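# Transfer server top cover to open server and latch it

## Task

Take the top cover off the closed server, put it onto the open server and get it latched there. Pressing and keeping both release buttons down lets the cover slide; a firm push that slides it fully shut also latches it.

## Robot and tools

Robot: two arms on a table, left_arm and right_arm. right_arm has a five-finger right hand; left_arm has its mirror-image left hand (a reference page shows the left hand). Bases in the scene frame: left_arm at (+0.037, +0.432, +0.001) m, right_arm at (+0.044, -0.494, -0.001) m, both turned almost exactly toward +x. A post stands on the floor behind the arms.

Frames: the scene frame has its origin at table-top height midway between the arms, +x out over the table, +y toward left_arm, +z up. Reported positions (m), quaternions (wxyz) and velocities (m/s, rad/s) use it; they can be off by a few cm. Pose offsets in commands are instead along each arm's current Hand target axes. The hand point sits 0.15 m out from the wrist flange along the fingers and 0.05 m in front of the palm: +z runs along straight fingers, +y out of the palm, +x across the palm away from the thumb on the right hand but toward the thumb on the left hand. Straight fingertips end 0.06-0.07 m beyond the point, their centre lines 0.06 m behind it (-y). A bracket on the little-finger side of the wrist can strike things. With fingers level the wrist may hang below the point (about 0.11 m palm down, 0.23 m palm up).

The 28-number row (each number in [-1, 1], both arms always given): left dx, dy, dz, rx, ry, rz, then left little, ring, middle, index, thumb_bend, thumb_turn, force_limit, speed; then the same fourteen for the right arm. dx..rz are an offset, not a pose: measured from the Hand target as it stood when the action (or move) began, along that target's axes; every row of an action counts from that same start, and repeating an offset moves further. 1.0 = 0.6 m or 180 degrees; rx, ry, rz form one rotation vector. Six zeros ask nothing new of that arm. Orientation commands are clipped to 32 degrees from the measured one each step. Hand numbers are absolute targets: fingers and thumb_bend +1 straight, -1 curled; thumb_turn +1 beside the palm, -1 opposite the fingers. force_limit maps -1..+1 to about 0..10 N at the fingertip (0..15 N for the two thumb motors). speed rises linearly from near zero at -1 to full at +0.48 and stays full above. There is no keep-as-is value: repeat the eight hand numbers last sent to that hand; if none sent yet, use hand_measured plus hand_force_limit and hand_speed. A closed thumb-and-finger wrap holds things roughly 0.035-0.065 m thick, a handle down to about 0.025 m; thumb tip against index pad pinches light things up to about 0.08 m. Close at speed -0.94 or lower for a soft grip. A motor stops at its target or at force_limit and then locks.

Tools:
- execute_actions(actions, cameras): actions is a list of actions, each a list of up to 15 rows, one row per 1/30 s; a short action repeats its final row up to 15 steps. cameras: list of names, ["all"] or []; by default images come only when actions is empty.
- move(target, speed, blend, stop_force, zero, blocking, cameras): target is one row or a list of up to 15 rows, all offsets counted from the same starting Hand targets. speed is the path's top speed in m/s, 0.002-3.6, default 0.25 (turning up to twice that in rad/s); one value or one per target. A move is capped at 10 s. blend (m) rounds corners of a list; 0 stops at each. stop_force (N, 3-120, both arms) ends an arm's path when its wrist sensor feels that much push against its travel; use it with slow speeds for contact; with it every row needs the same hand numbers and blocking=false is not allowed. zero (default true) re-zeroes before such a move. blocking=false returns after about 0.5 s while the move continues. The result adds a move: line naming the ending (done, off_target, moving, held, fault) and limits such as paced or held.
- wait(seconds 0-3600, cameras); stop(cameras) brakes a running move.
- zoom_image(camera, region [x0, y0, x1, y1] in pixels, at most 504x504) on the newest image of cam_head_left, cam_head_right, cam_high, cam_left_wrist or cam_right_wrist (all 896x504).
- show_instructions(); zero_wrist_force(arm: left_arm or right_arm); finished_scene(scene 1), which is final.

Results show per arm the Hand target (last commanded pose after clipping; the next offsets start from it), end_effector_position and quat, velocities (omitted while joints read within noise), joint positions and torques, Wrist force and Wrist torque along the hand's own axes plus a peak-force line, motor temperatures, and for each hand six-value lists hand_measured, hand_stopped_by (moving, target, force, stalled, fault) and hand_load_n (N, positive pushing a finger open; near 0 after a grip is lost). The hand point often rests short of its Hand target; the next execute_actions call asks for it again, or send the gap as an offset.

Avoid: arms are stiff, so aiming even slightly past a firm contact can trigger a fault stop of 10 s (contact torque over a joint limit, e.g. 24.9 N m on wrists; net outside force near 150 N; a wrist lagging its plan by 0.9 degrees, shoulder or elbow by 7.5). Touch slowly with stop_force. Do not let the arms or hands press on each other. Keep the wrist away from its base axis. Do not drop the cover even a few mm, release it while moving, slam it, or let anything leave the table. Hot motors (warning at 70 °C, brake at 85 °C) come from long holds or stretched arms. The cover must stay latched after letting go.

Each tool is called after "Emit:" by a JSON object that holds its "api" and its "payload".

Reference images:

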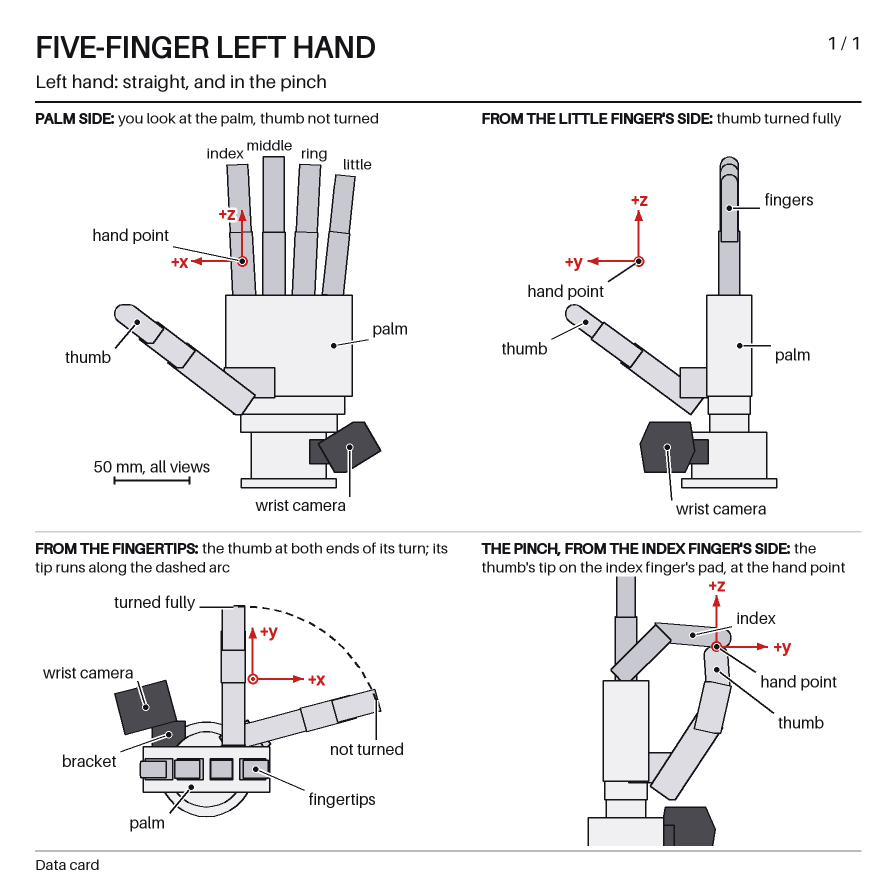

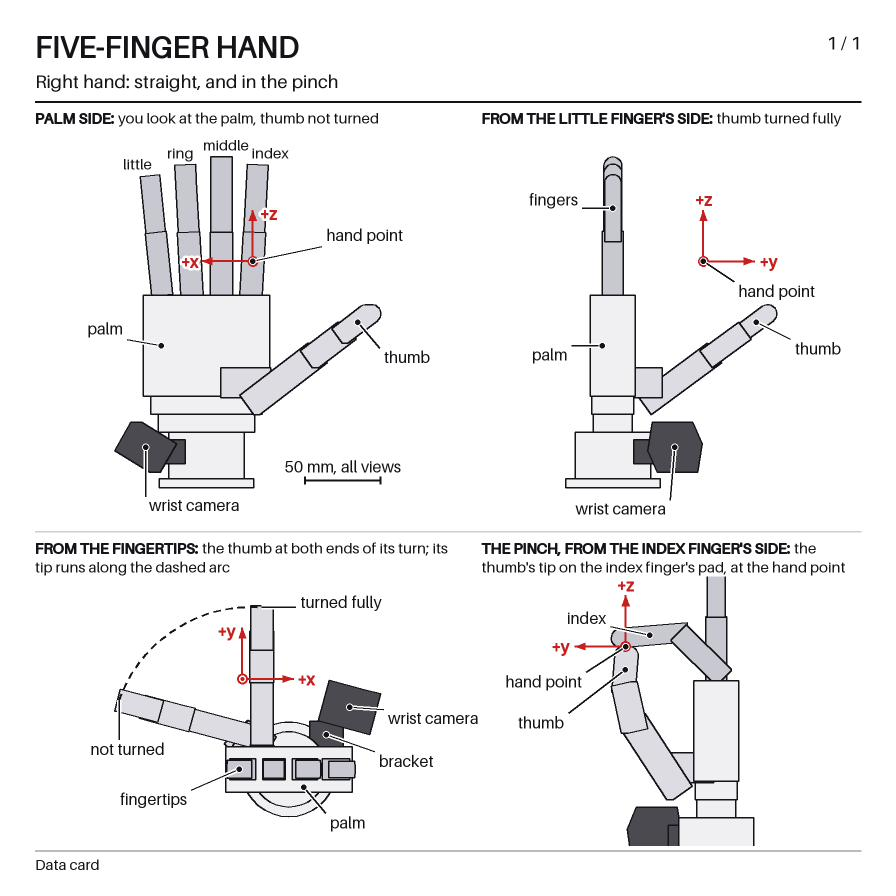

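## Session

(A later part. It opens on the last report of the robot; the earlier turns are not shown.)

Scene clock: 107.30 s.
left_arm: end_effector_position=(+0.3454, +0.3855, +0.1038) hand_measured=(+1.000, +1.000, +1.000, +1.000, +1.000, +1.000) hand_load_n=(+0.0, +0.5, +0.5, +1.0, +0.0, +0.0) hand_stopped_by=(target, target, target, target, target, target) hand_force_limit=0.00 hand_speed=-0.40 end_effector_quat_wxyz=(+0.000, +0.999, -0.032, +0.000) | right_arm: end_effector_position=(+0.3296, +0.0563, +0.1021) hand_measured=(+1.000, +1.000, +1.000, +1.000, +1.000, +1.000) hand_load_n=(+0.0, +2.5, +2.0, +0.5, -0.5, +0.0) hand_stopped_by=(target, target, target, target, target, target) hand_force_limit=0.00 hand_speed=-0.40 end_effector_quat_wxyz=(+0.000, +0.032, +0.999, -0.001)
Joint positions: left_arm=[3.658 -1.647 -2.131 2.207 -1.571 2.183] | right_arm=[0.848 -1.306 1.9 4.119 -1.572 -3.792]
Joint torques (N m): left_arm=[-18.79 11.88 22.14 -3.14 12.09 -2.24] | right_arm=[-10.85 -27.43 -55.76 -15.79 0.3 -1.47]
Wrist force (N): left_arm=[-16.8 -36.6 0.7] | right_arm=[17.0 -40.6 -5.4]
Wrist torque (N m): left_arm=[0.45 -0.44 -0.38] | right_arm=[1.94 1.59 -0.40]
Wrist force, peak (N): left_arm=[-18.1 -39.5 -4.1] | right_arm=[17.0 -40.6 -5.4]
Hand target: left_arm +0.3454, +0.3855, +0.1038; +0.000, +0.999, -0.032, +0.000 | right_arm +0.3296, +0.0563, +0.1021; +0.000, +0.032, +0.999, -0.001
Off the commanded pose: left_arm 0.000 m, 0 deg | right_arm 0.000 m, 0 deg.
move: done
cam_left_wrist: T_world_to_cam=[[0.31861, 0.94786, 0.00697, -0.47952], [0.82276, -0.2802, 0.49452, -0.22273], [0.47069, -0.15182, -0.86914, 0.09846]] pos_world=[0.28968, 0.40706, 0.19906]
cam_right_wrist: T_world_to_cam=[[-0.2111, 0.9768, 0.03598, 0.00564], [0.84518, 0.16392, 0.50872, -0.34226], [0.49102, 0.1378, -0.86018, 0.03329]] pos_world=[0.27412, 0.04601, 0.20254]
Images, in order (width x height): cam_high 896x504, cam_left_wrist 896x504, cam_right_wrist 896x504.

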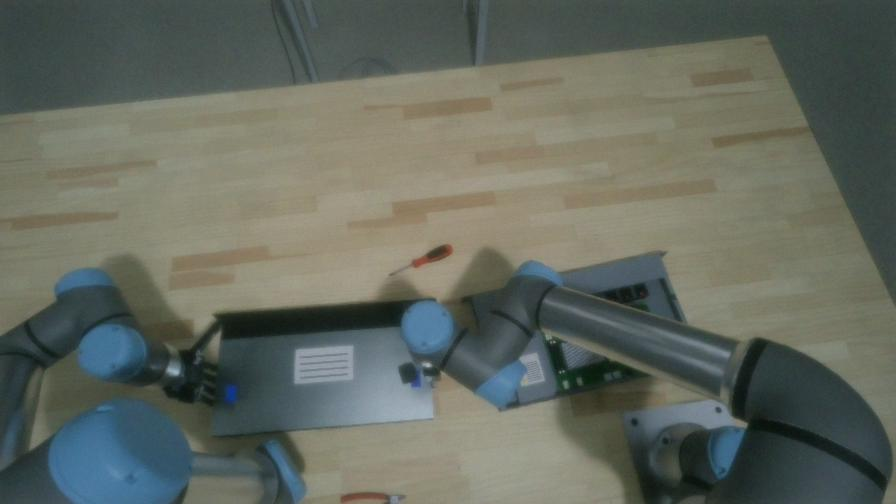

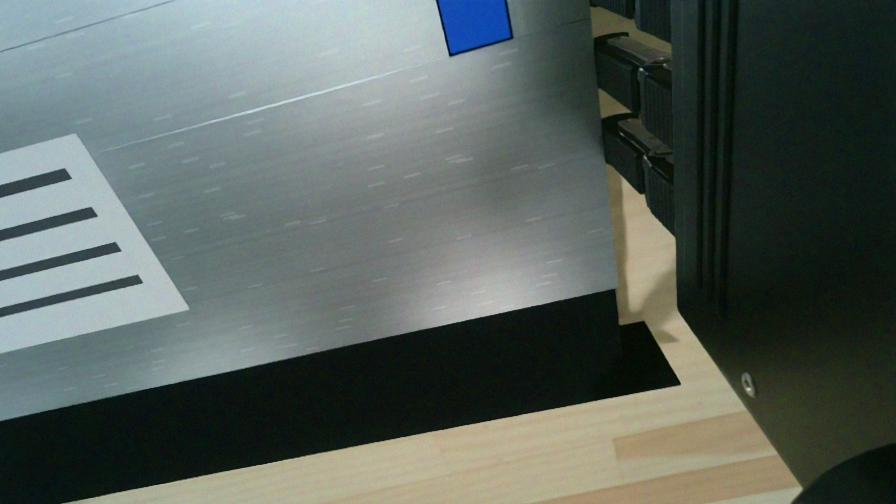

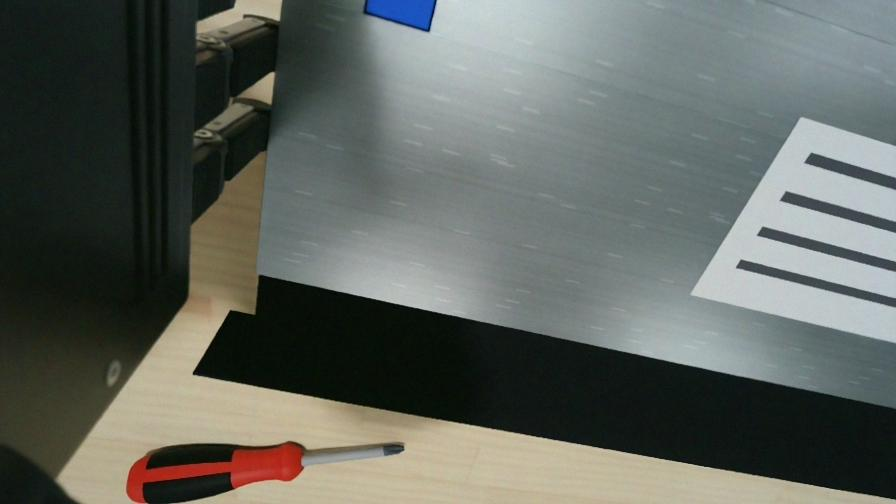

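Emit:
{"api": "wait", "payload": {"seconds": 0.1, "cameras": ["all"]}}

Scene clock: 107.93 s.
left_arm: end_effector_position=(+0.3454, +0.3855, +0.1038) hand_measured=(+1.000, +1.000, +1.000, +1.000, +1.000, +1.000) hand_load_n=(+0.0, +0.0, +0.5, +1.0, +0.0, +0.0) hand_stopped_by=(target, target, target, target, target, target) hand_force_limit=0.00 hand_speed=-0.40 end_effector_quat_wxyz=(+0.000, +0.999, -0.032, +0.000) | right_arm: end_effector_position=(+0.3296, +0.0563, +0.1021) hand_measured=(+1.000, +1.000, +1.000, +1.000, +1.000, +1.000) hand_load_n=(+0.0, +2.5, +1.5, +0.5, +0.0, +0.0) hand_stopped_by=(target, target, target, target, target, target) hand_force_limit=0.00 hand_speed=-0.40 end_effector_quat_wxyz=(+0.000, +0.032, +0.999, -0.001)
Joint positions: left_arm=[3.658 -1.647 -2.131 2.207 -1.571 2.183] | right_arm=[0.848 -1.306 1.9 4.119 -1.572 -3.792]
Joint torques (N m): left_arm=[-19.66 11.88 21.86 -2.84 12.62 -1.88] | right_arm=[-10.23 -27.9 -56.07 -15.9 0.48 -1.48]
Wrist force (N): left_arm=[-17.1 -36.8 0.6] | right_arm=[16.8 -40.5 -5.9]
Wrist torque (N m): left_arm=[0.46 -0.42 -0.40] | right_arm=[1.99 1.64 -0.42]
Wrist force, peak (N): left_arm=[-17.1 -37.3 0.7] | right_arm=[17.1 -40.8 -5.3]
Hand target: left_arm +0.3454, +0.3855, +0.1038; +0.000, +0.999, -0.032, +0.000 | right_arm +0.3296, +0.0563, +0.1021; +0.000, +0.032, +0.999, -0.001
Off the commanded pose: left_arm 0.000 m, 0 deg | right_arm 0.000 m, 0 deg.
wait: 0.10 s; at rest from the start
cam_left_wrist: T_world_to_cam=[[0.31861, 0.94786, 0.00697, -0.47952], [0.82276, -0.2802, 0.49452, -0.22273], [0.47069, -0.15182, -0.86914, 0.09846]] pos_world=[0.28968, 0.40706, 0.19906]
cam_right_wrist: T_world_to_cam=[[-0.21112, 0.9768, 0.03597, 0.00565], [0.84515, 0.16393, 0.50877, -0.34226], [0.49106, 0.13781, -0.86015, 0.03327]] pos_world=[0.27412, 0.04601, 0.20254]

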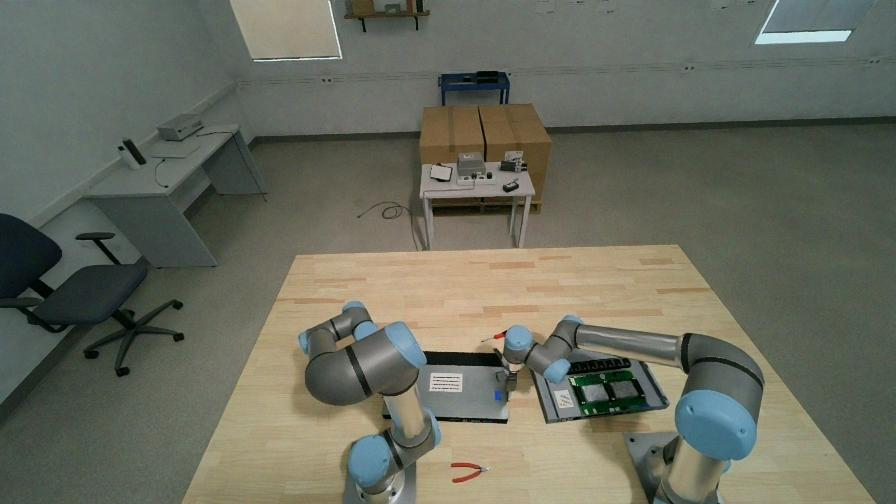

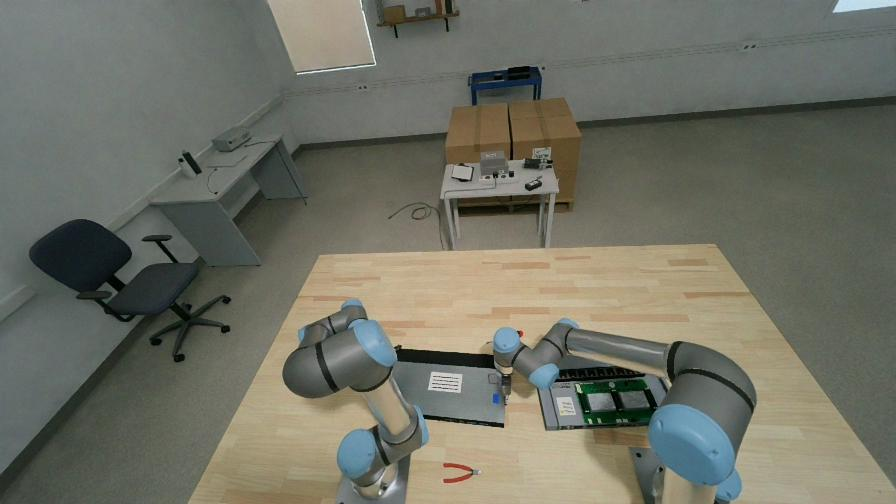

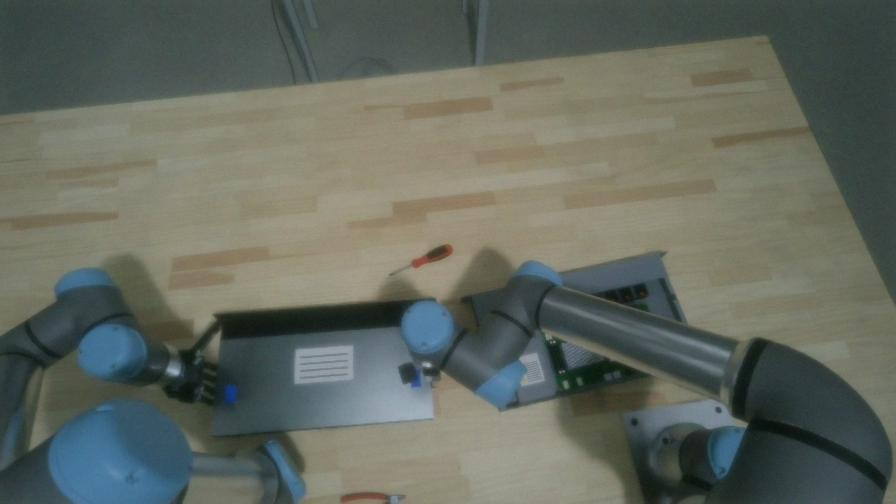

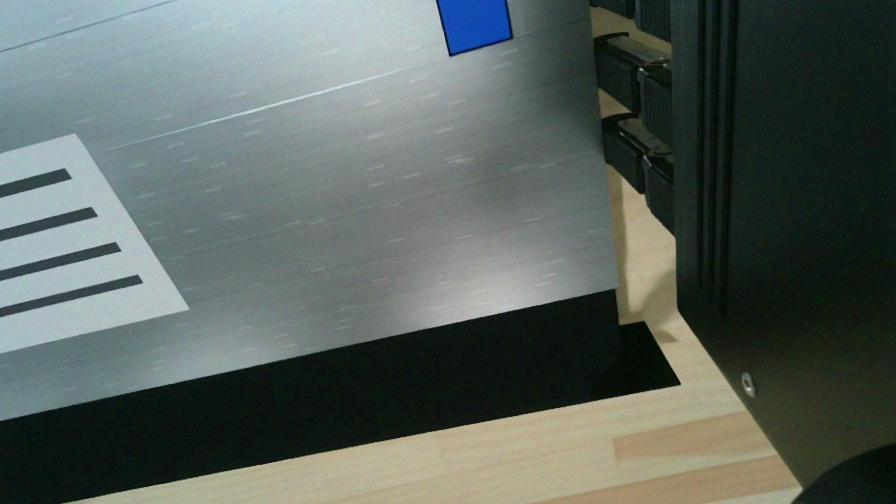

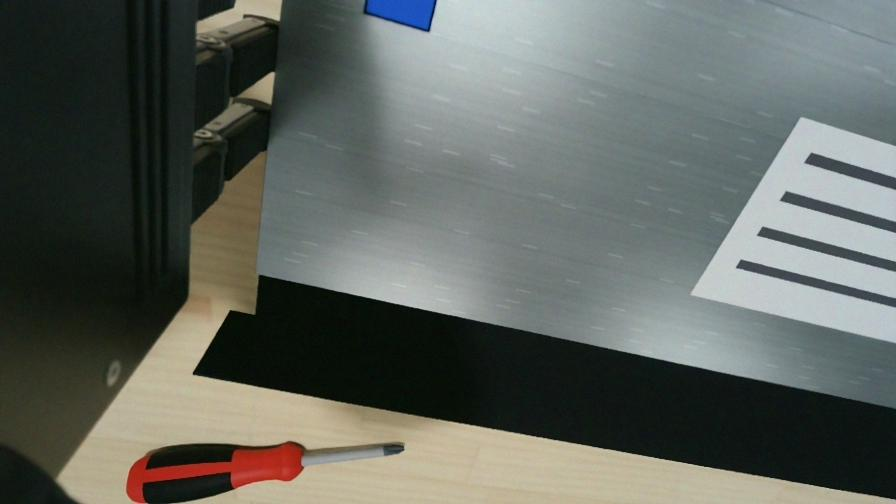

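Emit:
{"api": "move", "payload": {"target": [0.01,0,0,0,0,0,1,1,1,1,1,1,0,-0.4,-0.01,0,0,0,0,0,1,1,1,1,1,1,0,-0.4], "speed": 0.006, "stop_force": 28, "cameras": ["cam_left_wrist","cam_right_wrist"]}}

Scene clock: 109.93 s.
left_arm: end_effector_position=(+0.3514, +0.3851, +0.1038) hand_measured=(+1.000, +1.000, +1.000, +1.000, +1.000, +1.000) hand_load_n=(+0.0, +0.5, +0.5, +0.5, -0.5, +0.0) hand_stopped_by=(target, target, target, target, target, target) hand_force_limit=0.00 hand_speed=-0.40 end_effector_quat_wxyz=(+0.000, +0.999, -0.032, +0.000) | right_arm: end_effector_position=(+0.3356, +0.0559, +0.1021) hand_measured=(+1.000, +1.000, +1.000, +1.000, +1.000, +1.000) hand_load_n=(+0.0, +2.5, +2.0, +0.5, +0.0, +0.0) hand_stopped_by=(target, target, target, target, target, target) hand_force_limit=0.00 hand_speed=-0.40 end_effector_quat_wxyz=(+0.000, +0.032, +0.999, -0.001)
Joint positions: left_arm=[3.644 -1.662 -2.114 2.205 -1.571 2.169] | right_arm=[0.839 -1.301 1.893 4.121 -1.572 -3.801]
Joint torques (N m): left_arm=[-19.78 11.08 22.27 -5.73 10.27 -1.67] | right_arm=[-9.87 -29.6 -56 -12.45 0.75 -1.31]
Wrist force (N): left_arm=[-18.3 -39.8 -0.9] | right_arm=[13.5 -37.7 -1.0]
Wrist torque (N m): left_arm=[0.51 -0.47 -0.40] | right_arm=[1.70 1.47 -0.54]
Wrist force, peak (N): left_arm=[-18.0 -40.0 -1.1] | right_arm=[16.9 -40.6 -5.6]
Hand target: left_arm +0.3514, +0.3851, +0.1038; +0.000, +0.999, -0.032, +0.000 | right_arm +0.3356, +0.0559, +0.1021; +0.000, +0.032, +0.999, -0.001
Off the commanded pose: left_arm 0.000 m, 0 deg | right_arm 0.000 m, 0 deg.
move: done
cam_left_wrist: T_world_to_cam=[[0.31853, 0.94789, 0.00692, -0.48103], [0.82279, -0.2801, 0.49452, -0.22782], [0.47069, -0.15182, -0.86914, 0.09558]] pos_world=[0.29568, 0.40666, 0.19906]
cam_right_wrist: T_world_to_cam=[[-0.21112, 0.9768, 0.03597, 0.0072], [0.84515, 0.16393, 0.50877, -0.34728], [0.49106, 0.13781, -0.86015, 0.03036]] pos_world=[0.28012, 0.04571, 0.20254]

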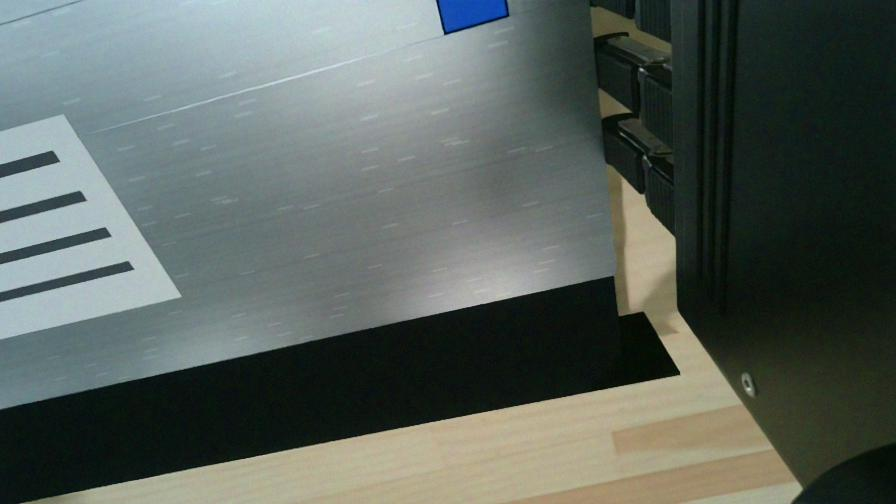

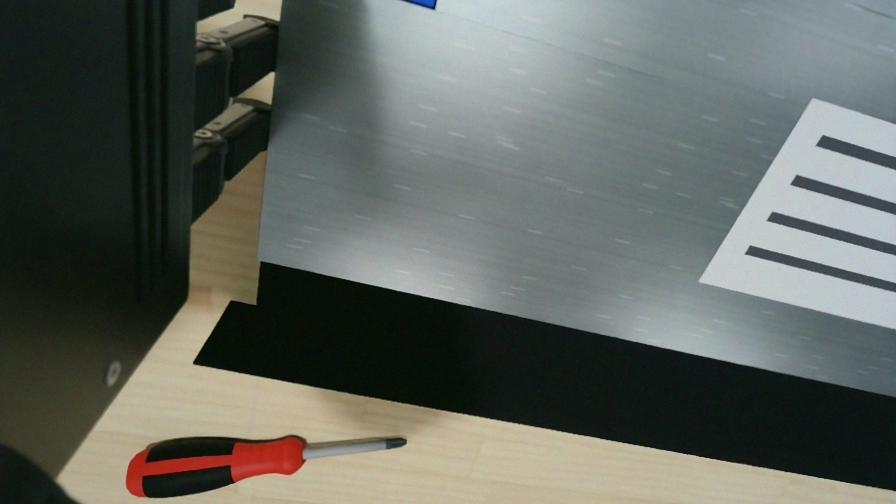

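Emit:
{"api": "move", "payload": {"target": [-0.01,0,0,0,0,0,1,1,1,1,1,1,0,-0.4,0.01,0,0,0,0,0,1,1,1,1,1,1,0,-0.4], "speed": 0.006, "cameras": ["cam_left_wrist","cam_right_wrist"]}}

Scene clock: 111.73 s.
left_arm: end_effector_position=(+0.3455, +0.3854, +0.1038) hand_measured=(+1.000, +1.000, +1.000, +1.000, +1.000, +1.000) hand_load_n=(+0.0, +0.0, +0.5, +1.0, +0.0, +0.0) hand_stopped_by=(target, target, target, target, target, target) hand_force_limit=0.00 hand_speed=-0.40 end_effector_quat_wxyz=(+0.000, +0.999, -0.032, +0.000) | right_arm: end_effector_position=(+0.3297, +0.0562, +0.1021) hand_measured=(+1.000, +1.000, +1.000, +1.000, +1.000, +1.000) hand_load_n=(+0.0, +2.5, +1.5, +0.5, +0.0, +0.0) hand_stopped_by=(target, target, target, target, target, target) hand_force_limit=0.00 hand_speed=-0.40 end_effector_quat_wxyz=(+0.000, +0.032, +0.999, -0.001)
Joint positions: left_arm=[3.658 -1.647 -2.13 2.207 -1.571 2.182] | right_arm=[0.848 -1.306 1.9 4.119 -1.572 -3.792]
Joint torques (N m): left_arm=[4.3 20.45 -15.35 -11.1 3.09 3.42] | right_arm=[28.51 -45.57 -18.87 -8.5 11.57 1.56]
Wrist force (N): left_arm=[17.5 -37.9 -0.2] | right_arm=[-20.3 -34.7 -2.2]
Wrist torque (N m): left_arm=[0.53 0.46 1.42] | right_arm=[1.53 -0.03 -2.44]
Wrist force, peak (N): left_arm=[-17.9 -40.0 -0.7] | right_arm=[-20.6 -34.7 -2.3]
Hand target: left_arm +0.3454, +0.3855, +0.1038; +0.000, +0.999, -0.032, +0.000 | right_arm +0.3296, +0.0563, +0.1021; +0.000, +0.032, +0.999, -0.001
Off the commanded pose: left_arm 0.000 m, 0 deg | right_arm 0.000 m, 0 deg.
move: done
cam_left_wrist: T_world_to_cam=[[0.31861, 0.94786, 0.00697, -0.47949], [0.82276, -0.2802, 0.49452, -0.22292], [0.47069, -0.15182, -0.86914, 0.09835]] pos_world=[0.28988, 0.40696, 0.19906]
cam_right_wrist: T_world_to_cam=[[-0.21112, 0.9768, 0.03597, 0.00567], [0.84515, 0.16393, 0.50877, -0.34234], [0.49106, 0.13781, -0.86015, 0.03322]] pos_world=[0.27422, 0.04601, 0.20254]

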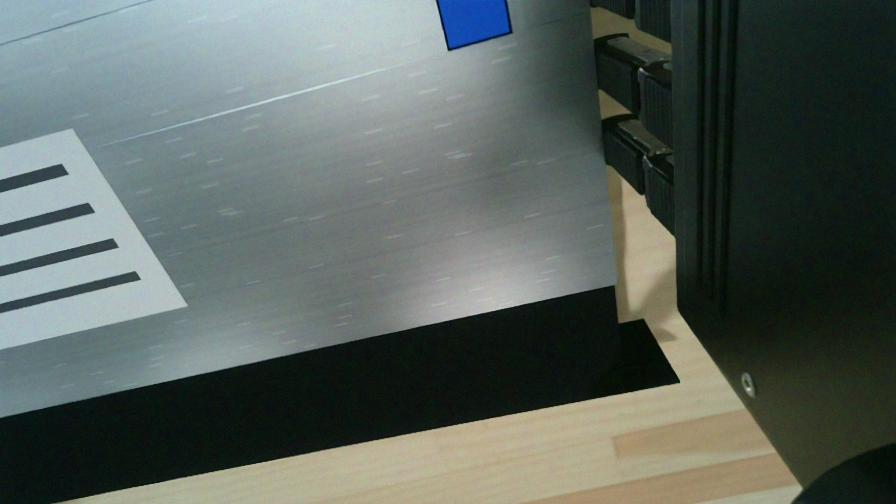

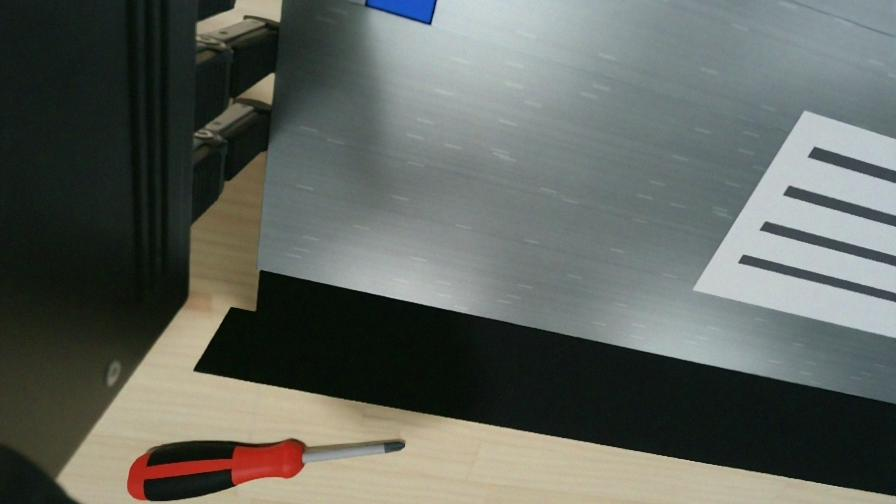

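Emit:
{"api": "move", "payload": {"target": [[0.004,0,0,0,0,0,1,1,1,1,1,1,0,-0.4,-0.004,0,0,0,0,0,1,1,1,1,1,1,0,-0.4],[0.004,-0.05,0,0,0,0,1,1,1,1,1,1,0,-0.4,-0.004,-0.05,0,0,0,0,1,1,1,1,1,1,0,-0.4],[0.004,-0.05,-0.2,0,0,0,1,1,1,1,1,1,0,-0.4,-0.004,-0.05,-0.2,0,0,0,1,1,1,1,1,1,0,-0.4]], "speed": [0.01,0.02,0.1], "cameras": ["all"]}}

Scene clock: 116.07 s.
left_arm: end_effector_position=(+0.3498, +0.4152, +0.2237) hand_measured=(+1.000, +1.000, +1.000, +1.000, +1.000, +1.000) hand_load_n=(+0.0, +0.0, +0.0, +0.0, +0.0, +0.0) hand_stopped_by=(target, target, target, target, target, target) hand_force_limit=0.00 hand_speed=-0.40 end_effector_quat_wxyz=(+0.000, +0.999, -0.032, +0.000) | right_arm: end_effector_position=(+0.3300, +0.0264, +0.2220) hand_measured=(+1.000, +1.000, +1.000, +1.000, +1.000, +1.000) hand_load_n=(+0.0, +0.0, +0.0, +0.0, +0.0, +0.0) hand_stopped_by=(target, target, target, target, target, target) hand_force_limit=0.00 hand_speed=-0.40 end_effector_quat_wxyz=(+0.000, +0.032, +0.999, -0.001)
Joint positions: left_arm=[3.746 -1.526 -1.91 1.865 -1.571 2.271] | right_arm=[0.809 -1.491 1.784 4.421 -1.572 -3.831]
Joint torques (N m): left_arm=[13.74 22.73 26.54 -4.31 -1.81 2.5] | right_arm=[6.65 -38.47 -36.88 -1.33 -1.81 -0.1]
Wrist force (N): left_arm=[0.2 0.8 -0.6] | right_arm=[-3.8 2.4 -2.4]
Wrist torque (N m): left_arm=[-0.02 0.01 0.03] | right_arm=[0.57 0.72 -0.14]
Wrist force, peak (N): left_arm=[-17.8 -40.9 -4.2] | right_arm=[6.4 -39.6 -9.9]
Hand target: left_arm +0.3498, +0.4152, +0.2238; +0.000, +0.999, -0.032, +0.000 | right_arm +0.3301, +0.0263, +0.2221; +0.000, +0.032, +0.999, -0.001
Off the commanded pose: left_arm 0.000 m, 0 deg | right_arm 0.000 m, 0 deg.
move: done
cam_left_wrist: T_world_to_cam=[[0.31861, 0.94786, 0.00697, -0.50991], [0.82276, -0.2802, 0.49452, -0.27732], [0.47069, -0.15182, -0.86914, 0.20511]] pos_world=[0.29408, 0.43676, 0.31896]
cam_right_wrist: T_world_to_cam=[[-0.21102, 0.97682, 0.03603, 0.03058], [0.8452, 0.16382, 0.50872, -0.39869], [0.49102, 0.1378, -0.86018, 0.14034]] pos_world=[0.27452, 0.01611, 0.32244]

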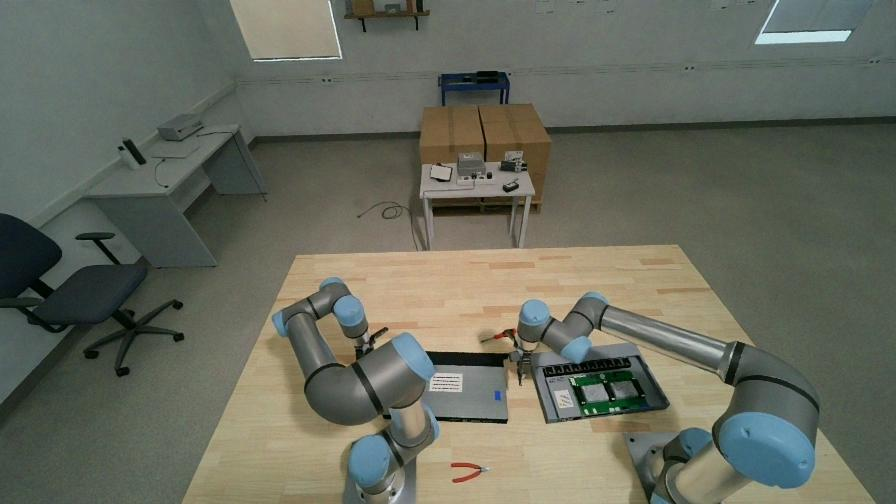

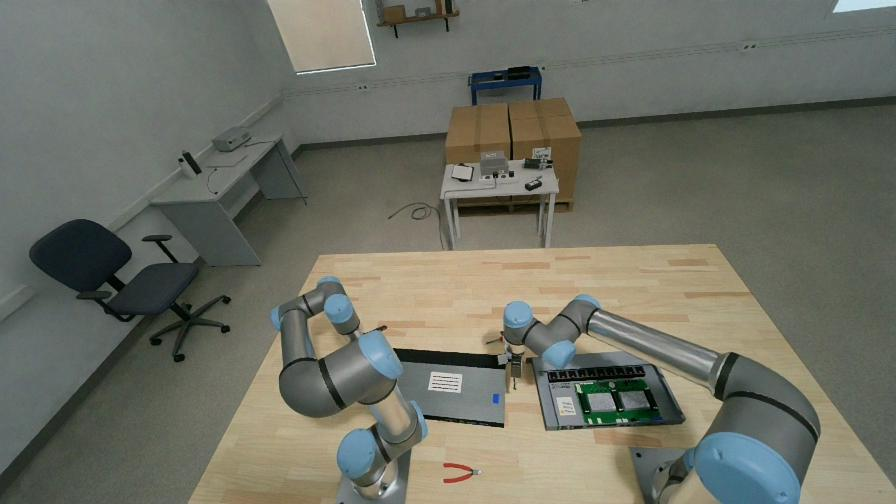

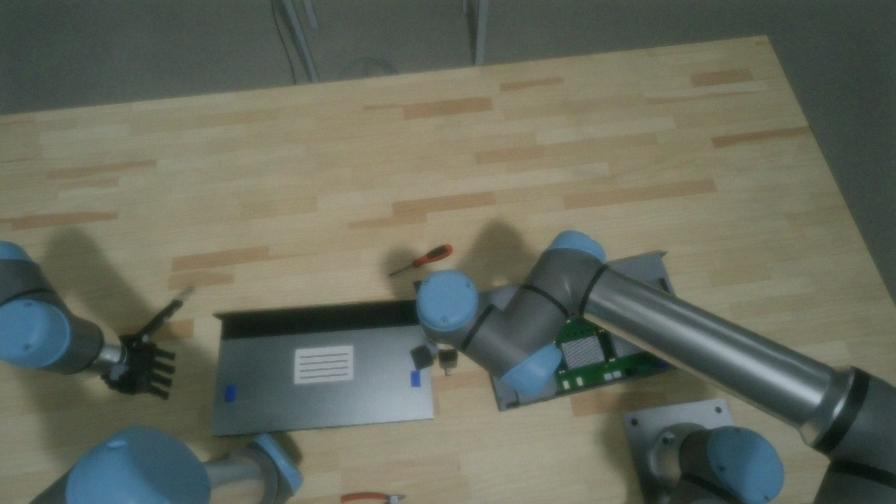

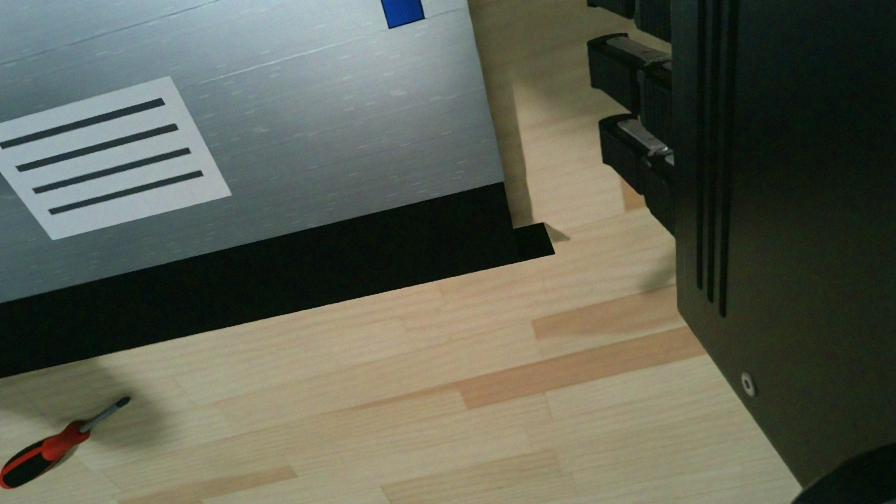

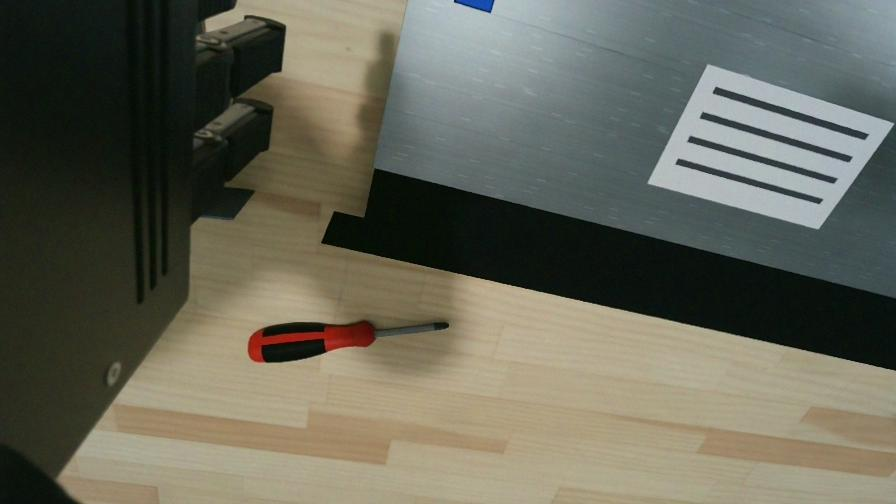

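Emit:
{"api": "zoom_image", "payload": {"camera": "cam_high", "region": [190, 280, 460, 450]}}

Emit:
{"api": "zoom_image", "payload": {"camera": "cam_left_wrist", "region": [400, 130, 600, 280]}}

Emit:
{"api": "zoom_image", "payload": {"camera": "cam_right_wrist", "region": [300, 130, 500, 280]}}

Scaled by 1.867.

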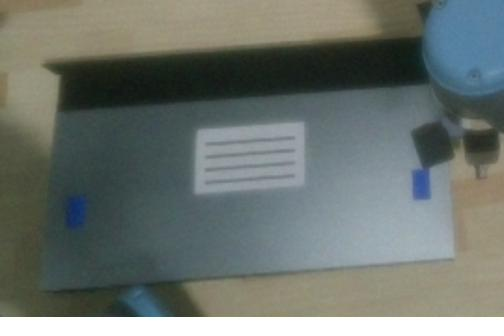

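Scaled by 2.520.

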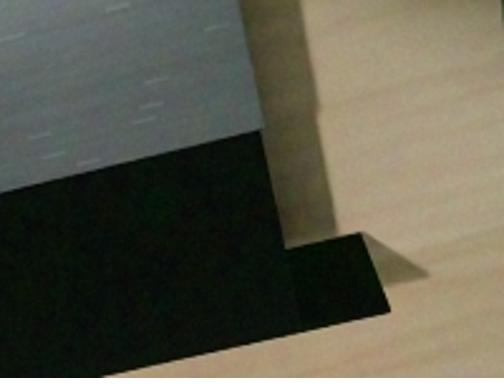

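Scaled by 2.520.

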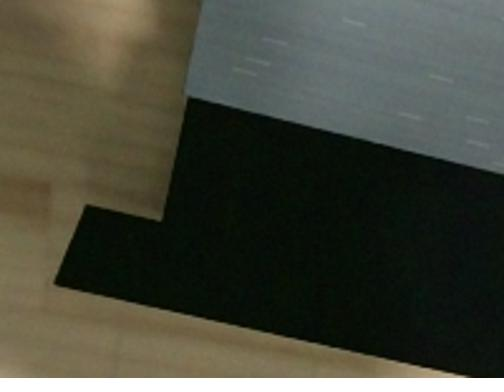

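Emit:
{"api": "finished_scene", "payload": {}}

The scene is finished: the task was done.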